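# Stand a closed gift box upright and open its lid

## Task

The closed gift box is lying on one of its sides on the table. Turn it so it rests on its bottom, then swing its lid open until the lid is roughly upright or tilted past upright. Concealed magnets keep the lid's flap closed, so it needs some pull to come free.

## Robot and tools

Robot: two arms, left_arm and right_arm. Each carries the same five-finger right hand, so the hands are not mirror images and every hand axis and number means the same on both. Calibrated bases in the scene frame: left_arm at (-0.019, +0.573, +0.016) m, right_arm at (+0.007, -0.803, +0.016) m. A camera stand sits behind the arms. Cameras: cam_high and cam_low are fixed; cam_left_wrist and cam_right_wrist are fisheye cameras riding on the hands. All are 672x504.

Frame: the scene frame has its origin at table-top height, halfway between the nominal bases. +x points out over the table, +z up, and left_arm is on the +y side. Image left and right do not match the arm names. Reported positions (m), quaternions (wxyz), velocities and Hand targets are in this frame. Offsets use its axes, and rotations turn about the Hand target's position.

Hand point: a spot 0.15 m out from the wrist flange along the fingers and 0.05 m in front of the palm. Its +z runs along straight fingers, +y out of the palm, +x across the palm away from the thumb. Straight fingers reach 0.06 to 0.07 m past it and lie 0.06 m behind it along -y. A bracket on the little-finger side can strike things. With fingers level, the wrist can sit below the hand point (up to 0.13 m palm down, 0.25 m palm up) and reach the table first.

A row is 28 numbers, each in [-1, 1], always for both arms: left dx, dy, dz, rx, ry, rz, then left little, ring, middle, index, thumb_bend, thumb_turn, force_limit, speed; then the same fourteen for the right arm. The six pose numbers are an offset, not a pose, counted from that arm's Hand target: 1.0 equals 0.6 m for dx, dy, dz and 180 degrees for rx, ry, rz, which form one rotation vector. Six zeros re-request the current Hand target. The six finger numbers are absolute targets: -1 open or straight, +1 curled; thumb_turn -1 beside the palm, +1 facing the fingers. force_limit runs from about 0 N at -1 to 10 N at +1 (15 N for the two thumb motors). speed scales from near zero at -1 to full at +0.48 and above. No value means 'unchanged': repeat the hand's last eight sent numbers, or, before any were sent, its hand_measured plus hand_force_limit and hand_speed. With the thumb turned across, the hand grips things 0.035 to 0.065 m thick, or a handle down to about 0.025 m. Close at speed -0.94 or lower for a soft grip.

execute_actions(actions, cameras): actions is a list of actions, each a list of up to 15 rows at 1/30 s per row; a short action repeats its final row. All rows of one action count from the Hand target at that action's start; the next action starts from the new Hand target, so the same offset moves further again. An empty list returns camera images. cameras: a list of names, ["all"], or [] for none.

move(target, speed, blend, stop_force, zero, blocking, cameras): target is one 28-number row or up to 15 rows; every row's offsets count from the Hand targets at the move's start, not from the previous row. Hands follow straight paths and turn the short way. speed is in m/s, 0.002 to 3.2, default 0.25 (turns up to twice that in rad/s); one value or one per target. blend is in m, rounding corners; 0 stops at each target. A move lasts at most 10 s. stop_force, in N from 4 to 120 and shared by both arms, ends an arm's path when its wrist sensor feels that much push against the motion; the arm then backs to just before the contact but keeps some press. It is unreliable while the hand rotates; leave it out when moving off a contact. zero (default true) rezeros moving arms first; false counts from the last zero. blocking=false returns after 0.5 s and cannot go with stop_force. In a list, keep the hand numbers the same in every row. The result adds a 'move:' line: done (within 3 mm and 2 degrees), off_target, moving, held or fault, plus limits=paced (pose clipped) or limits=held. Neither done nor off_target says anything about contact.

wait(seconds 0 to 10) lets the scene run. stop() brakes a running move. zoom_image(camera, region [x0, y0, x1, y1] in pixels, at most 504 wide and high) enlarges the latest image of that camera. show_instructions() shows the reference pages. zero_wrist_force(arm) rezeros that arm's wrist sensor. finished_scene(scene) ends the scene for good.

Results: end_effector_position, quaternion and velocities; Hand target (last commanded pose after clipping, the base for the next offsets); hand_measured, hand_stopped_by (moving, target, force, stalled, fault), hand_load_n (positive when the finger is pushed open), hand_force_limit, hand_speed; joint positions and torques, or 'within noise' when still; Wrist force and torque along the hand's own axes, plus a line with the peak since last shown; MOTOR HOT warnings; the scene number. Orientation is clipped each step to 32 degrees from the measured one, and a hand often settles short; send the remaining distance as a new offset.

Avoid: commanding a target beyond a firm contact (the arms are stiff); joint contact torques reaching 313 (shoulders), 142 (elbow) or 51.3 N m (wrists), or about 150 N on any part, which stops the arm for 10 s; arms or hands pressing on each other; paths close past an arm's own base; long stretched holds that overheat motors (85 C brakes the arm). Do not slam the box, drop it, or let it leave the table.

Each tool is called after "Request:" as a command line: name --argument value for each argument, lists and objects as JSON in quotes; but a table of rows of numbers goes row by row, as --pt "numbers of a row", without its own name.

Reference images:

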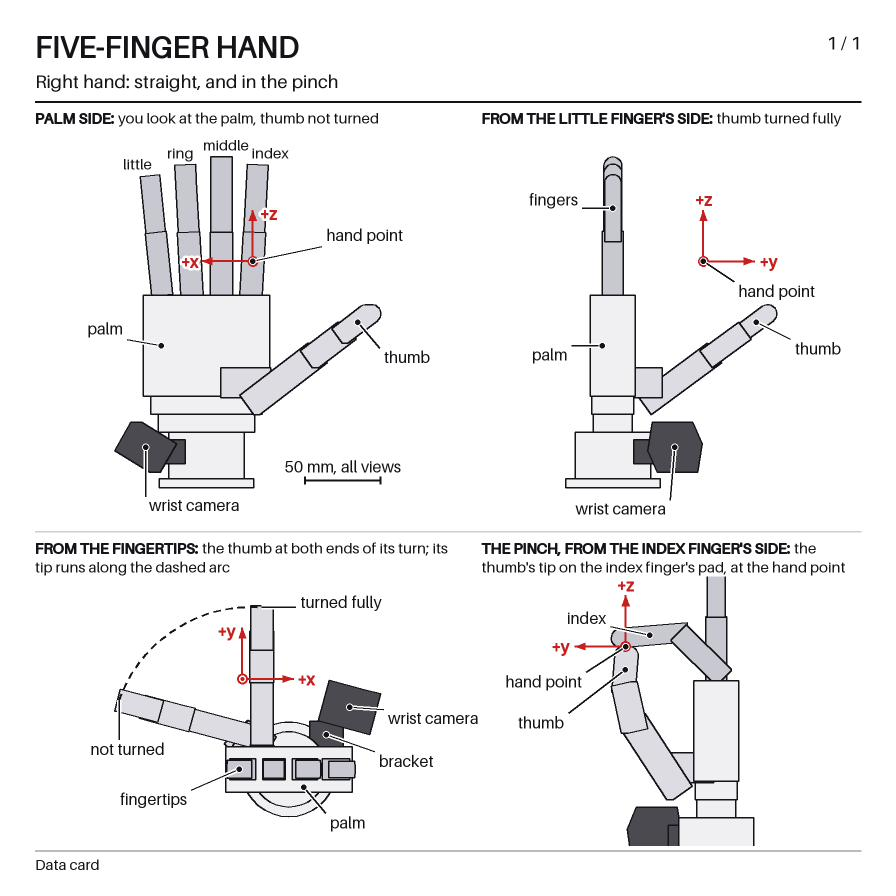

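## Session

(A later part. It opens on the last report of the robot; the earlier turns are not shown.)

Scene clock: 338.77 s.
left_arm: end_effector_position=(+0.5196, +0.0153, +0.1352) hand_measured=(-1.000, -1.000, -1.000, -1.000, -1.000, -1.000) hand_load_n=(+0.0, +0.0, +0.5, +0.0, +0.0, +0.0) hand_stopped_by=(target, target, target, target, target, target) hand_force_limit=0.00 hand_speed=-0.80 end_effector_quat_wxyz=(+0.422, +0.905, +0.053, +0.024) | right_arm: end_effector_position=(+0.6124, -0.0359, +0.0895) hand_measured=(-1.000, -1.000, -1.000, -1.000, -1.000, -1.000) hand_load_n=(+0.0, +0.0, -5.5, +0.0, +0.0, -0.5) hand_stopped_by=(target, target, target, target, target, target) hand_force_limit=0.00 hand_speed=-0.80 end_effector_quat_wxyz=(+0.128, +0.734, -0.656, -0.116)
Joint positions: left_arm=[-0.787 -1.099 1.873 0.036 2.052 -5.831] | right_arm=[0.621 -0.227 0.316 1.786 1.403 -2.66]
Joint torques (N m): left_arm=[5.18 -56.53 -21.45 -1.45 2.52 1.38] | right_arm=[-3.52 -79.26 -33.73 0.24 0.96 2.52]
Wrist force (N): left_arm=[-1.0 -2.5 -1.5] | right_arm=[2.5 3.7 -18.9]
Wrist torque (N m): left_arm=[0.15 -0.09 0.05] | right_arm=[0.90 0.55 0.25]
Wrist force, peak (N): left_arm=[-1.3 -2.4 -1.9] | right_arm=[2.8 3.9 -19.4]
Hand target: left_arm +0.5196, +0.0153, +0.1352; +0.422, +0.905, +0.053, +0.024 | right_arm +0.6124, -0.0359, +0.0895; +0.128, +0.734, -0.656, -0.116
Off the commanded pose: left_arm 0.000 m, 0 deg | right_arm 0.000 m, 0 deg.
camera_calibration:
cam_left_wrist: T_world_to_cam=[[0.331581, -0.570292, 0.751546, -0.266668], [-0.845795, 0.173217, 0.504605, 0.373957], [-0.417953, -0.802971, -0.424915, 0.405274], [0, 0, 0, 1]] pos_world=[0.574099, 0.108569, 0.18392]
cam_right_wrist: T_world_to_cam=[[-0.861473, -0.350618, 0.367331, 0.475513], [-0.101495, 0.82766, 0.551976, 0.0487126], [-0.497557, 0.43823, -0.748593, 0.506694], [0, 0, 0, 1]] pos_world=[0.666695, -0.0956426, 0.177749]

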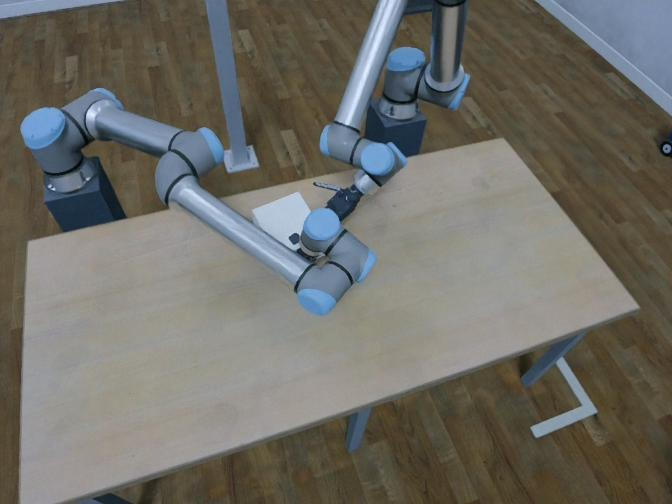

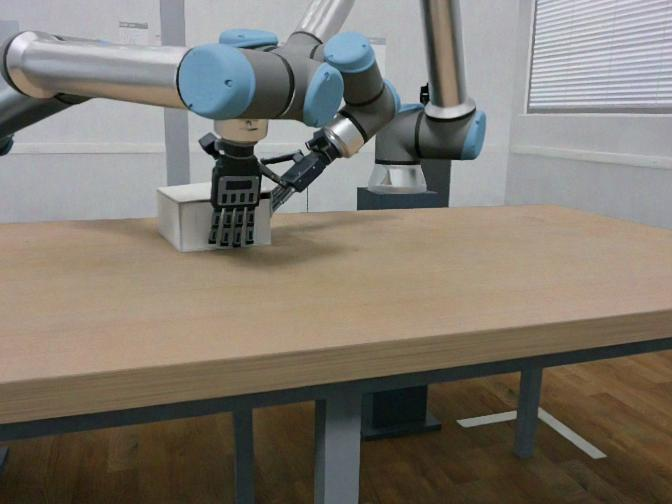

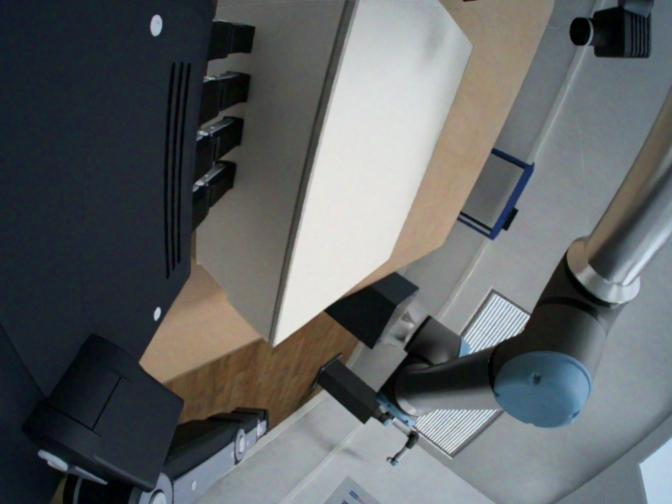

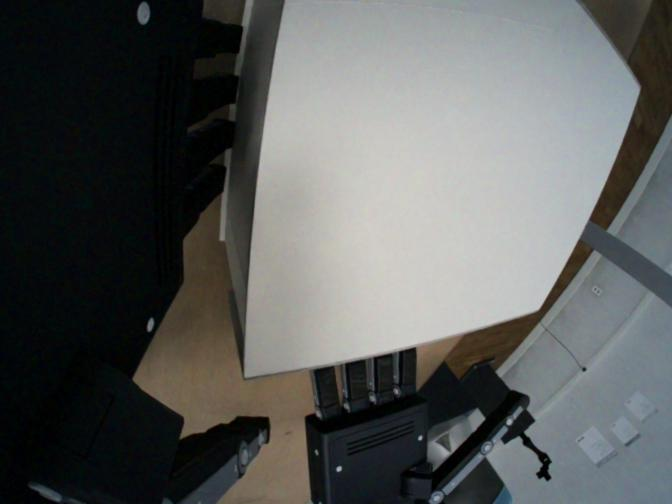

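Request:
move --target '[0,0,0.11,0,0,0,-1,-1,-1,-1,-1,-1,0,-0.8,0,0,0,0,0,0,-1,-1,-1,-1,-1,-1,0,-0.8]' --speed 0.05 --stop_force 20 --cameras '["cam_left_wrist","cam_low","cam_right_wrist"]'

Request:
zoom_image --camera "cam_low" --region '[140, 130, 320, 270]'

Scene clock: 351.07 s.
left_arm: end_effector_position=(+0.5196, +0.0153, +0.2012) hand_measured=(-1.000, -1.000, -1.000, -1.000, -1.000, -1.000) hand_load_n=(+0.0, +0.0, +0.0, +0.0, +0.0, +0.0) hand_stopped_by=(target, target, target, target, target, target) hand_force_limit=0.00 hand_speed=-0.80 end_effector_quat_wxyz=(+0.422, +0.905, +0.053, +0.024) | right_arm: end_effector_position=(+0.6124, -0.0359, +0.0895) hand_measured=(-1.000, -1.000, -1.000, -1.000, -1.000, -1.000) hand_load_n=(+0.0, +0.0, -7.0, +0.0, +0.0, +0.0) hand_stopped_by=(target, target, target, target, target, target) hand_force_limit=0.00 hand_speed=-0.80 end_effector_quat_wxyz=(+0.128, +0.734, -0.656, -0.116)
Joint positions: left_arm=[-0.787 -1.173 1.838 0.146 2.052 -5.831] | right_arm=[0.621 -0.227 0.316 1.786 1.403 -2.66]
Joint torques (N m): left_arm=[8.41 -52.65 -22.93 -0.38 2.53 1.45] | right_arm=[-2.99 -87.14 -38.69 1.24 1.09 1.52]
Wrist force (N): left_arm=[-0.1 -0.3 0.7] | right_arm=[3.3 5.3 -17.2]
Wrist torque (N m): left_arm=[-0.08 -0.05 0.14] | right_arm=[0.77 0.58 0.32]
Wrist force, peak (N): left_arm=[-2.7 -5.1 -1.3] | right_arm=[2.4 4.0 -19.4]
Hand target: left_arm +0.5196, +0.0153, +0.2012; +0.422, +0.905, +0.053, +0.024 | right_arm +0.6124, -0.0359, +0.0895; +0.128, +0.734, -0.656, -0.116
Off the commanded pose: left_arm 0.000 m, 0 deg | right_arm 0.000 m, 0 deg.
move: done
camera_calibration:
cam_left_wrist: T_world_to_cam=[[0.331643, -0.570276, 0.751531, -0.316304], [-0.845812, 0.173116, 0.504612, 0.340672], [-0.41787, -0.803005, -0.424933, 0.43328], [0, 0, 0, 1]] pos_world=[0.574099, 0.10857, 0.24992]
cam_right_wrist: T_world_to_cam=[[-0.861473, -0.350618, 0.367331, 0.475513], [-0.101495, 0.82766, 0.551976, 0.0487126], [-0.497557, 0.43823, -0.748593, 0.506694], [0, 0, 0, 1]] pos_world=[0.666695, -0.0956426, 0.177749]
Images, in order (width x height): cam_low 672x504, cam_left_wrist 672x504, cam_right_wrist 672x504.

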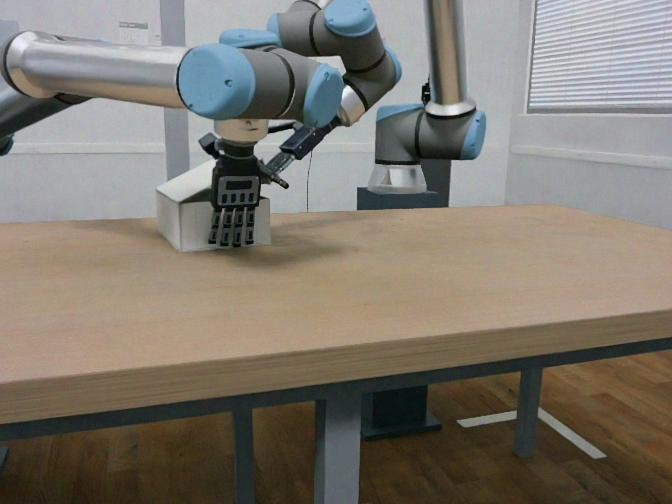

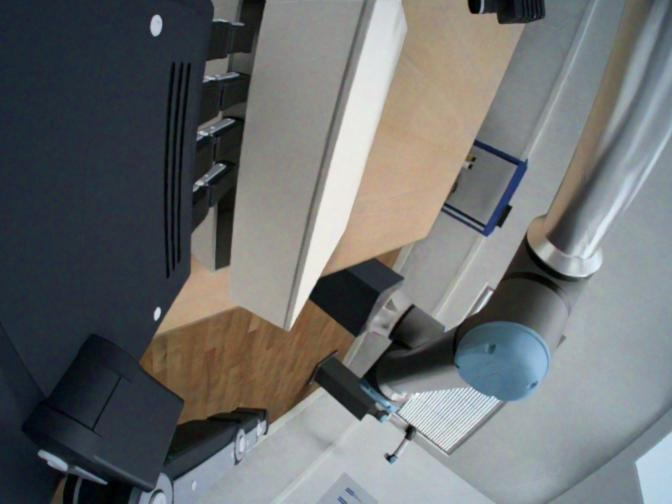

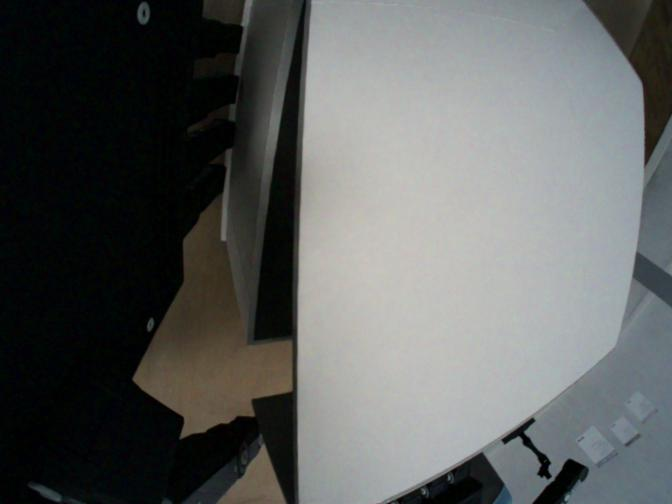

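Scaled by 2.800.

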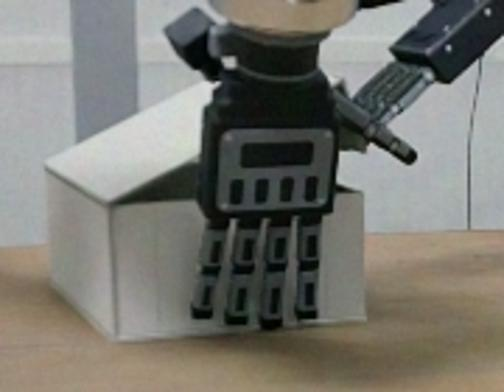

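Request:
move --pt "0 0 0 0 0 0 -1 -1 -1 -1 -1 -1 0 -0.8 0.0 0 0.01 0 0 0 -1 -1 -1 -1 -1 -1 0 -0.8" --pt "0 0 0 0 0 0 -1 -1 -1 -1 -1 -1 0 -0.8 0.1 -0.03 0.06 0 0 0 -1 -1 -1 -1 -1 -1 0 -0.8" --pt "0 0 0 0 0 0 -1 -1 -1 -1 -1 -1 0 -0.8 0.1 -0.55 0.25 0 0 0 -1 -1 -1 -1 -1 -1 0 -0.8" --speed 0.25 --blend 0.01

Request:
move --pt "0.007 -0.042 0.092 0 0 0 -1 -1 -1 -1 -1 -1 0 -0.8 0 0 0 0 0 0 -1 -1 -1 -1 -1 -1 0 -0.8" --pt "0.018 -0.107 0.175 0 0 0 -1 -1 -1 -1 -1 -1 0 -0.8 0 0 0 0 0 0 -1 -1 -1 -1 -1 -1 0 -0.8" --speed 0.06 --blend 0.01 --cameras '["all"]'

Request:
zoom_image --camera "cam_low" --region '[140, 100, 340, 270]'

Scene clock: 390.60 s.
left_arm: end_effector_position=(+0.5196, +0.0153, +0.2012) hand_measured=(-1.000, -1.000, -1.000, -1.000, -1.000, -1.000) hand_load_n=(+0.0, +0.0, +0.0, +0.0, +0.0, +0.0) hand_stopped_by=(target, target, target, target, target, target) hand_force_limit=0.00 hand_speed=-0.80 end_effector_quat_wxyz=(+0.422, +0.905, +0.053, +0.024) | right_arm: end_effector_position=(+0.6724, -0.3658, +0.2395) hand_measured=(-1.000, -1.000, -1.000, -1.000, -1.000, -1.000) hand_load_n=(+0.0, +0.0, +0.0, +0.0, +0.0, +0.0) hand_stopped_by=(target, target, target, target, target, target) hand_force_limit=0.00 hand_speed=-0.80 end_effector_quat_wxyz=(+0.128, +0.734, -0.656, -0.116)
Joint positions: left_arm=[-0.787 -1.173 1.838 0.146 2.052 -5.831] | right_arm=[0.289 -0.704 0.994 1.622 1.51 -2.977]
Joint torques (N m): left_arm=[8.83 -52.34 -22.07 -0.15 2.32 1.51] | right_arm=[-7.75 -90.59 -36.89 7.46 -1.29 1.83]
Wrist force (N): left_arm=[-0.2 -0.4 0.6] | right_arm=[-0.4 1.0 -0.4]
Wrist torque (N m): left_arm=[-0.09 -0.03 0.13] | right_arm=[0.13 -0.06 0.01]
Wrist force, peak (N): left_arm=[-0.2 -0.3 1.1] | right_arm=[3.3 5.5 -17.5]
Hand target: left_arm +0.5196, +0.0153, +0.2012; +0.422, +0.905, +0.053, +0.024 | right_arm +0.6724, -0.3659, +0.2395; +0.128, +0.734, -0.656, -0.116
Off the commanded pose: left_arm 0.000 m, 0 deg | right_arm 0.000 m, 0 deg.
elbow stopped short (right arm): the move would have taken joint 3 (elbow) straighter than the controller allows.
move: done; blend cut to 0.003 m at target 1

Scene clock: 392.97 s.
left_arm: end_effector_position=(+0.5304, -0.0491, +0.3063) hand_measured=(-1.000, -1.000, -1.000, -1.000, -1.000, -1.000) hand_load_n=(+0.0, +0.0, +0.0, +0.0, +0.0, +0.0) hand_stopped_by=(target, target, target, target, target, target) hand_force_limit=0.00 hand_speed=-0.80 end_effector_quat_wxyz=(+0.422, +0.905, +0.053, +0.024) | right_arm: end_effector_position=(+0.6724, -0.3659, +0.2395) hand_measured=(-1.000, -1.000, -1.000, -1.000, -1.000, -1.000) hand_load_n=(+0.0, +0.0, +0.0, +0.0, +0.0, +0.0) hand_stopped_by=(target, target, target, target, target, target) hand_force_limit=0.00 hand_speed=-0.80 end_effector_quat_wxyz=(+0.128, +0.734, -0.656, -0.116)
Joint positions: left_arm=[-0.844 -1.207 1.667 0.331 2.013 -5.877] | right_arm=[0.289 -0.704 0.994 1.622 1.51 -2.977]
Joint torques (N m): left_arm=[14.99 -54.86 -26.36 -0.34 1.62 1.87] | right_arm=[-7.57 -78.19 -32.2 7.55 -1.75 -2.01]
Wrist force (N): left_arm=[-0.1 -0.2 0.2] | right_arm=[-0.3 1.1 -0.3]
Wrist torque (N m): left_arm=[-0.11 0.01 0.14] | right_arm=[0.14 -0.08 0.02]
Wrist force, peak (N): left_arm=[0.3 -2.1 0.9] | right_arm=[-0.3 1.2 -0.5]
Hand target: left_arm +0.5304, -0.0489, +0.3062; +0.422, +0.905, +0.053, +0.024 | right_arm +0.6724, -0.3659, +0.2395; +0.128, +0.734, -0.656, -0.116
Off the commanded pose: left_arm 0.000 m, 0 deg | right_arm 0.000 m, 0 deg.
move: done
camera_calibration:
cam_left_wrist: T_world_to_cam=[[0.331605, -0.570245, 0.75157, -0.435666], [-0.845802, 0.173203, 0.504598, 0.307866], [-0.417919, -0.803007, -0.42488, 0.430791], [0, 0, 0, 1]] pos_world=[0.584899, 0.044169, 0.35512]
cam_right_wrist: T_world_to_cam=[[-0.861473, -0.350618, 0.367331, 0.356398], [-0.101495, 0.82766, 0.551976, 0.245134], [-0.497557, 0.43823, -0.748593, 0.793452], [0, 0, 0, 1]] pos_world=[0.726695, -0.425643, 0.327749]

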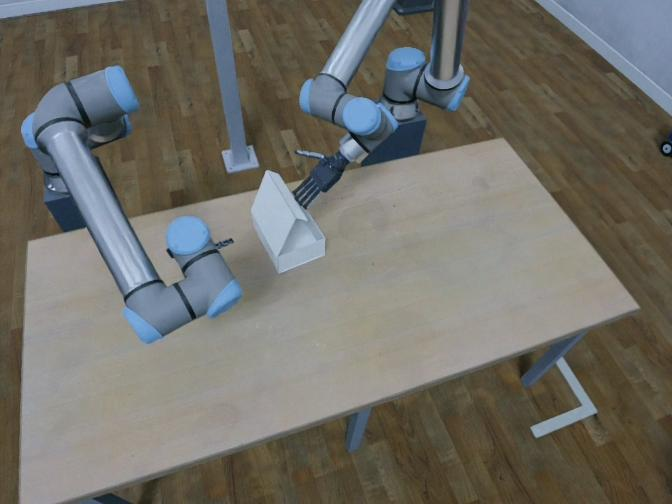

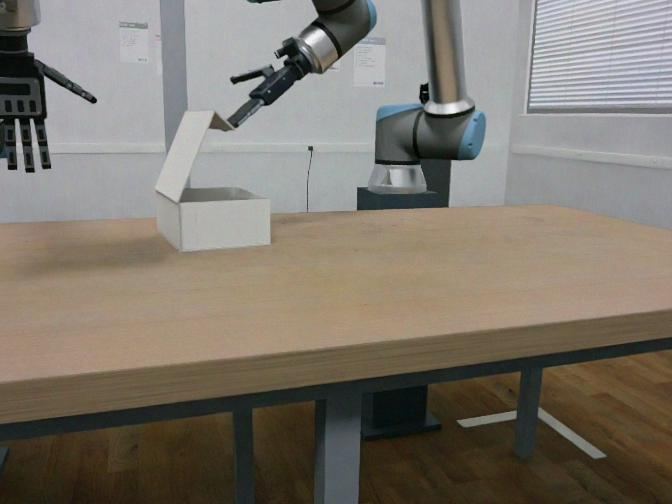

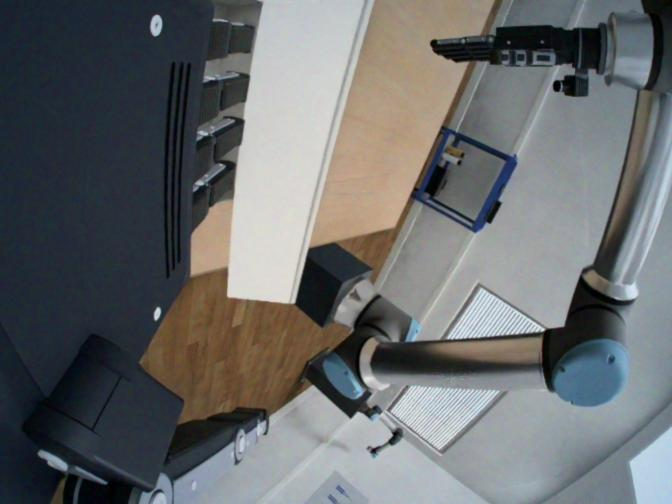

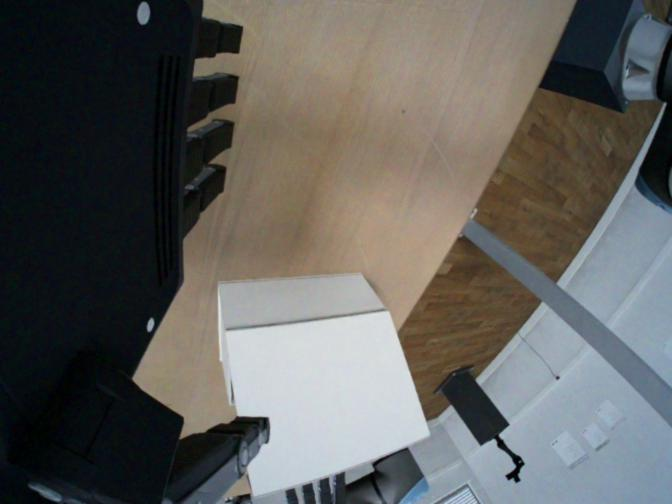

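Scaled by 2.520.

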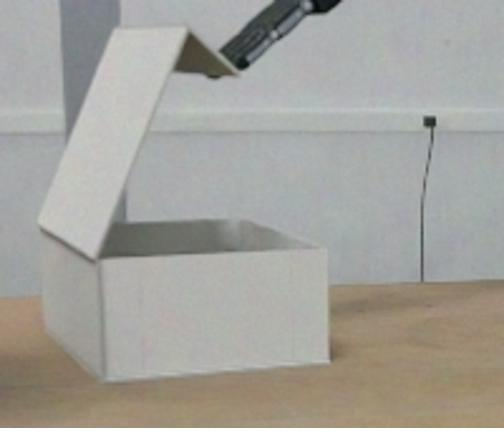

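Request:
move --pt "0.015 -0.087 0.048 0 0 0 -1 -1 -1 -1 -1 -1 0 -0.8 0 0 0 0 0 0 -1 -1 -1 -1 -1 -1 0 -0.8" --pt "0.027 -0.156 0.071 0 0 0 -1 -1 -1 -1 -1 -1 0 -0.8 0 0 0 0 0 0 -1 -1 -1 -1 -1 -1 0 -0.8" --pt "0.037 -0.213 0.073 0 0 0 -1 -1 -1 -1 -1 -1 0 -0.8 0 0 0 0 0 0 -1 -1 -1 -1 -1 -1 0 -0.8" --speed 0.06 --blend 0.01 --cameras '["cam_low","cam_high","cam_left_wrist"]'

Request:
zoom_image --camera "cam_low" --region '[140, 90, 340, 270]'

Scene clock: 403.07 s.
left_arm: end_effector_position=(+0.5526, -0.1769, +0.3500) hand_measured=(-1.000, -1.000, -1.000, -1.000, -1.000, -1.000) hand_load_n=(+0.0, +0.0, +0.0, +0.5, +0.0, +0.0) hand_stopped_by=(target, target, target, target, target, target) hand_force_limit=0.00 hand_speed=-0.80 end_effector_quat_wxyz=(+0.422, +0.905, +0.053, +0.024) | right_arm: end_effector_position=(+0.6724, -0.3659, +0.2395) hand_measured=(-1.000, -1.000, -1.000, -1.000, -1.000, -1.000) hand_load_n=(+0.0, +0.0, +0.0, +0.0, +0.0, +0.0) hand_stopped_by=(target, target, target, target, target, target) hand_force_limit=0.00 hand_speed=-0.80 end_effector_quat_wxyz=(+0.128, +0.734, -0.656, -0.116)
Joint positions: left_arm=[-0.932 -1.089 1.406 0.447 1.95 -5.944] | right_arm=[0.289 -0.704 0.994 1.622 1.51 -2.977]
Joint torques (N m): left_arm=[15.19 -84 -30.79 -0.58 2.02 1.92] | right_arm=[-7.7 -77.56 -32.36 7.65 -1.65 -2.09]
Wrist force (N): left_arm=[0.0 0.3 0.5] | right_arm=[-0.6 0.9 -0.2]
Wrist torque (N m): left_arm=[-0.09 -0.06 0.16] | right_arm=[0.12 -0.04 0.00]
Wrist force, peak (N): left_arm=[-0.1 0.8 1.3] | right_arm=[-0.4 1.3 -0.5]
Hand target: left_arm +0.5526, -0.1767, +0.3500; +0.422, +0.905, +0.053, +0.024 | right_arm +0.6724, -0.3659, +0.2395; +0.128, +0.734, -0.656, -0.116
Off the commanded pose: left_arm 0.000 m, 0 deg | right_arm 0.000 m, 0 deg.
move: done
camera_calibration:
cam_left_wrist: T_world_to_cam=[[0.33169, -0.570381, 0.751431, -0.548679], [-0.845762, 0.173081, 0.504707, 0.326699], [-0.417934, -0.802938, -0.424997, 0.356032], [0, 0, 0, 1]] pos_world=[0.607098, -0.08363, 0.398719]
Images, in order (width x height): cam_high 672x504, cam_low 672x504, cam_left_wrist 672x504.

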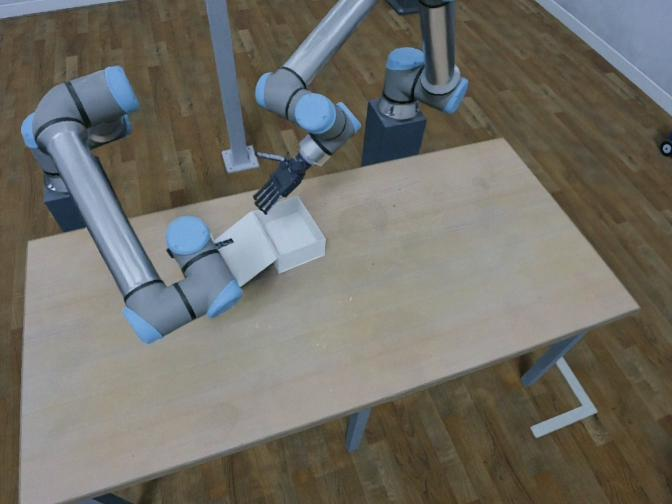

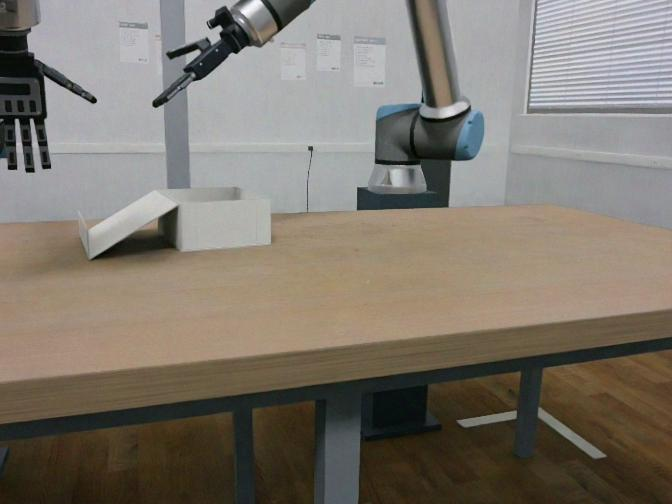

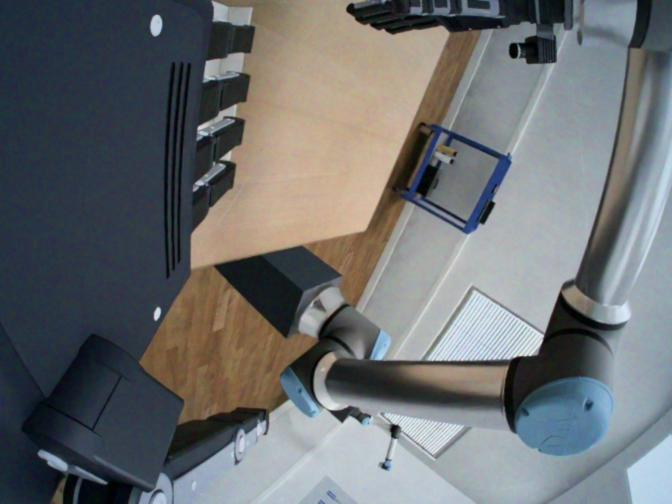

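Scaled by 2.520.

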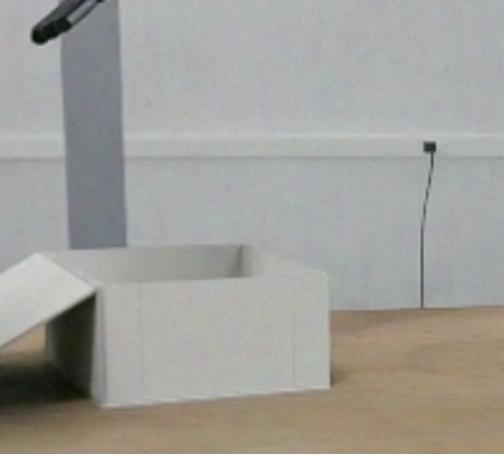

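Open past vertical, base down.

Request:
finished_scene --scene 1

The scene is finished: the task was done.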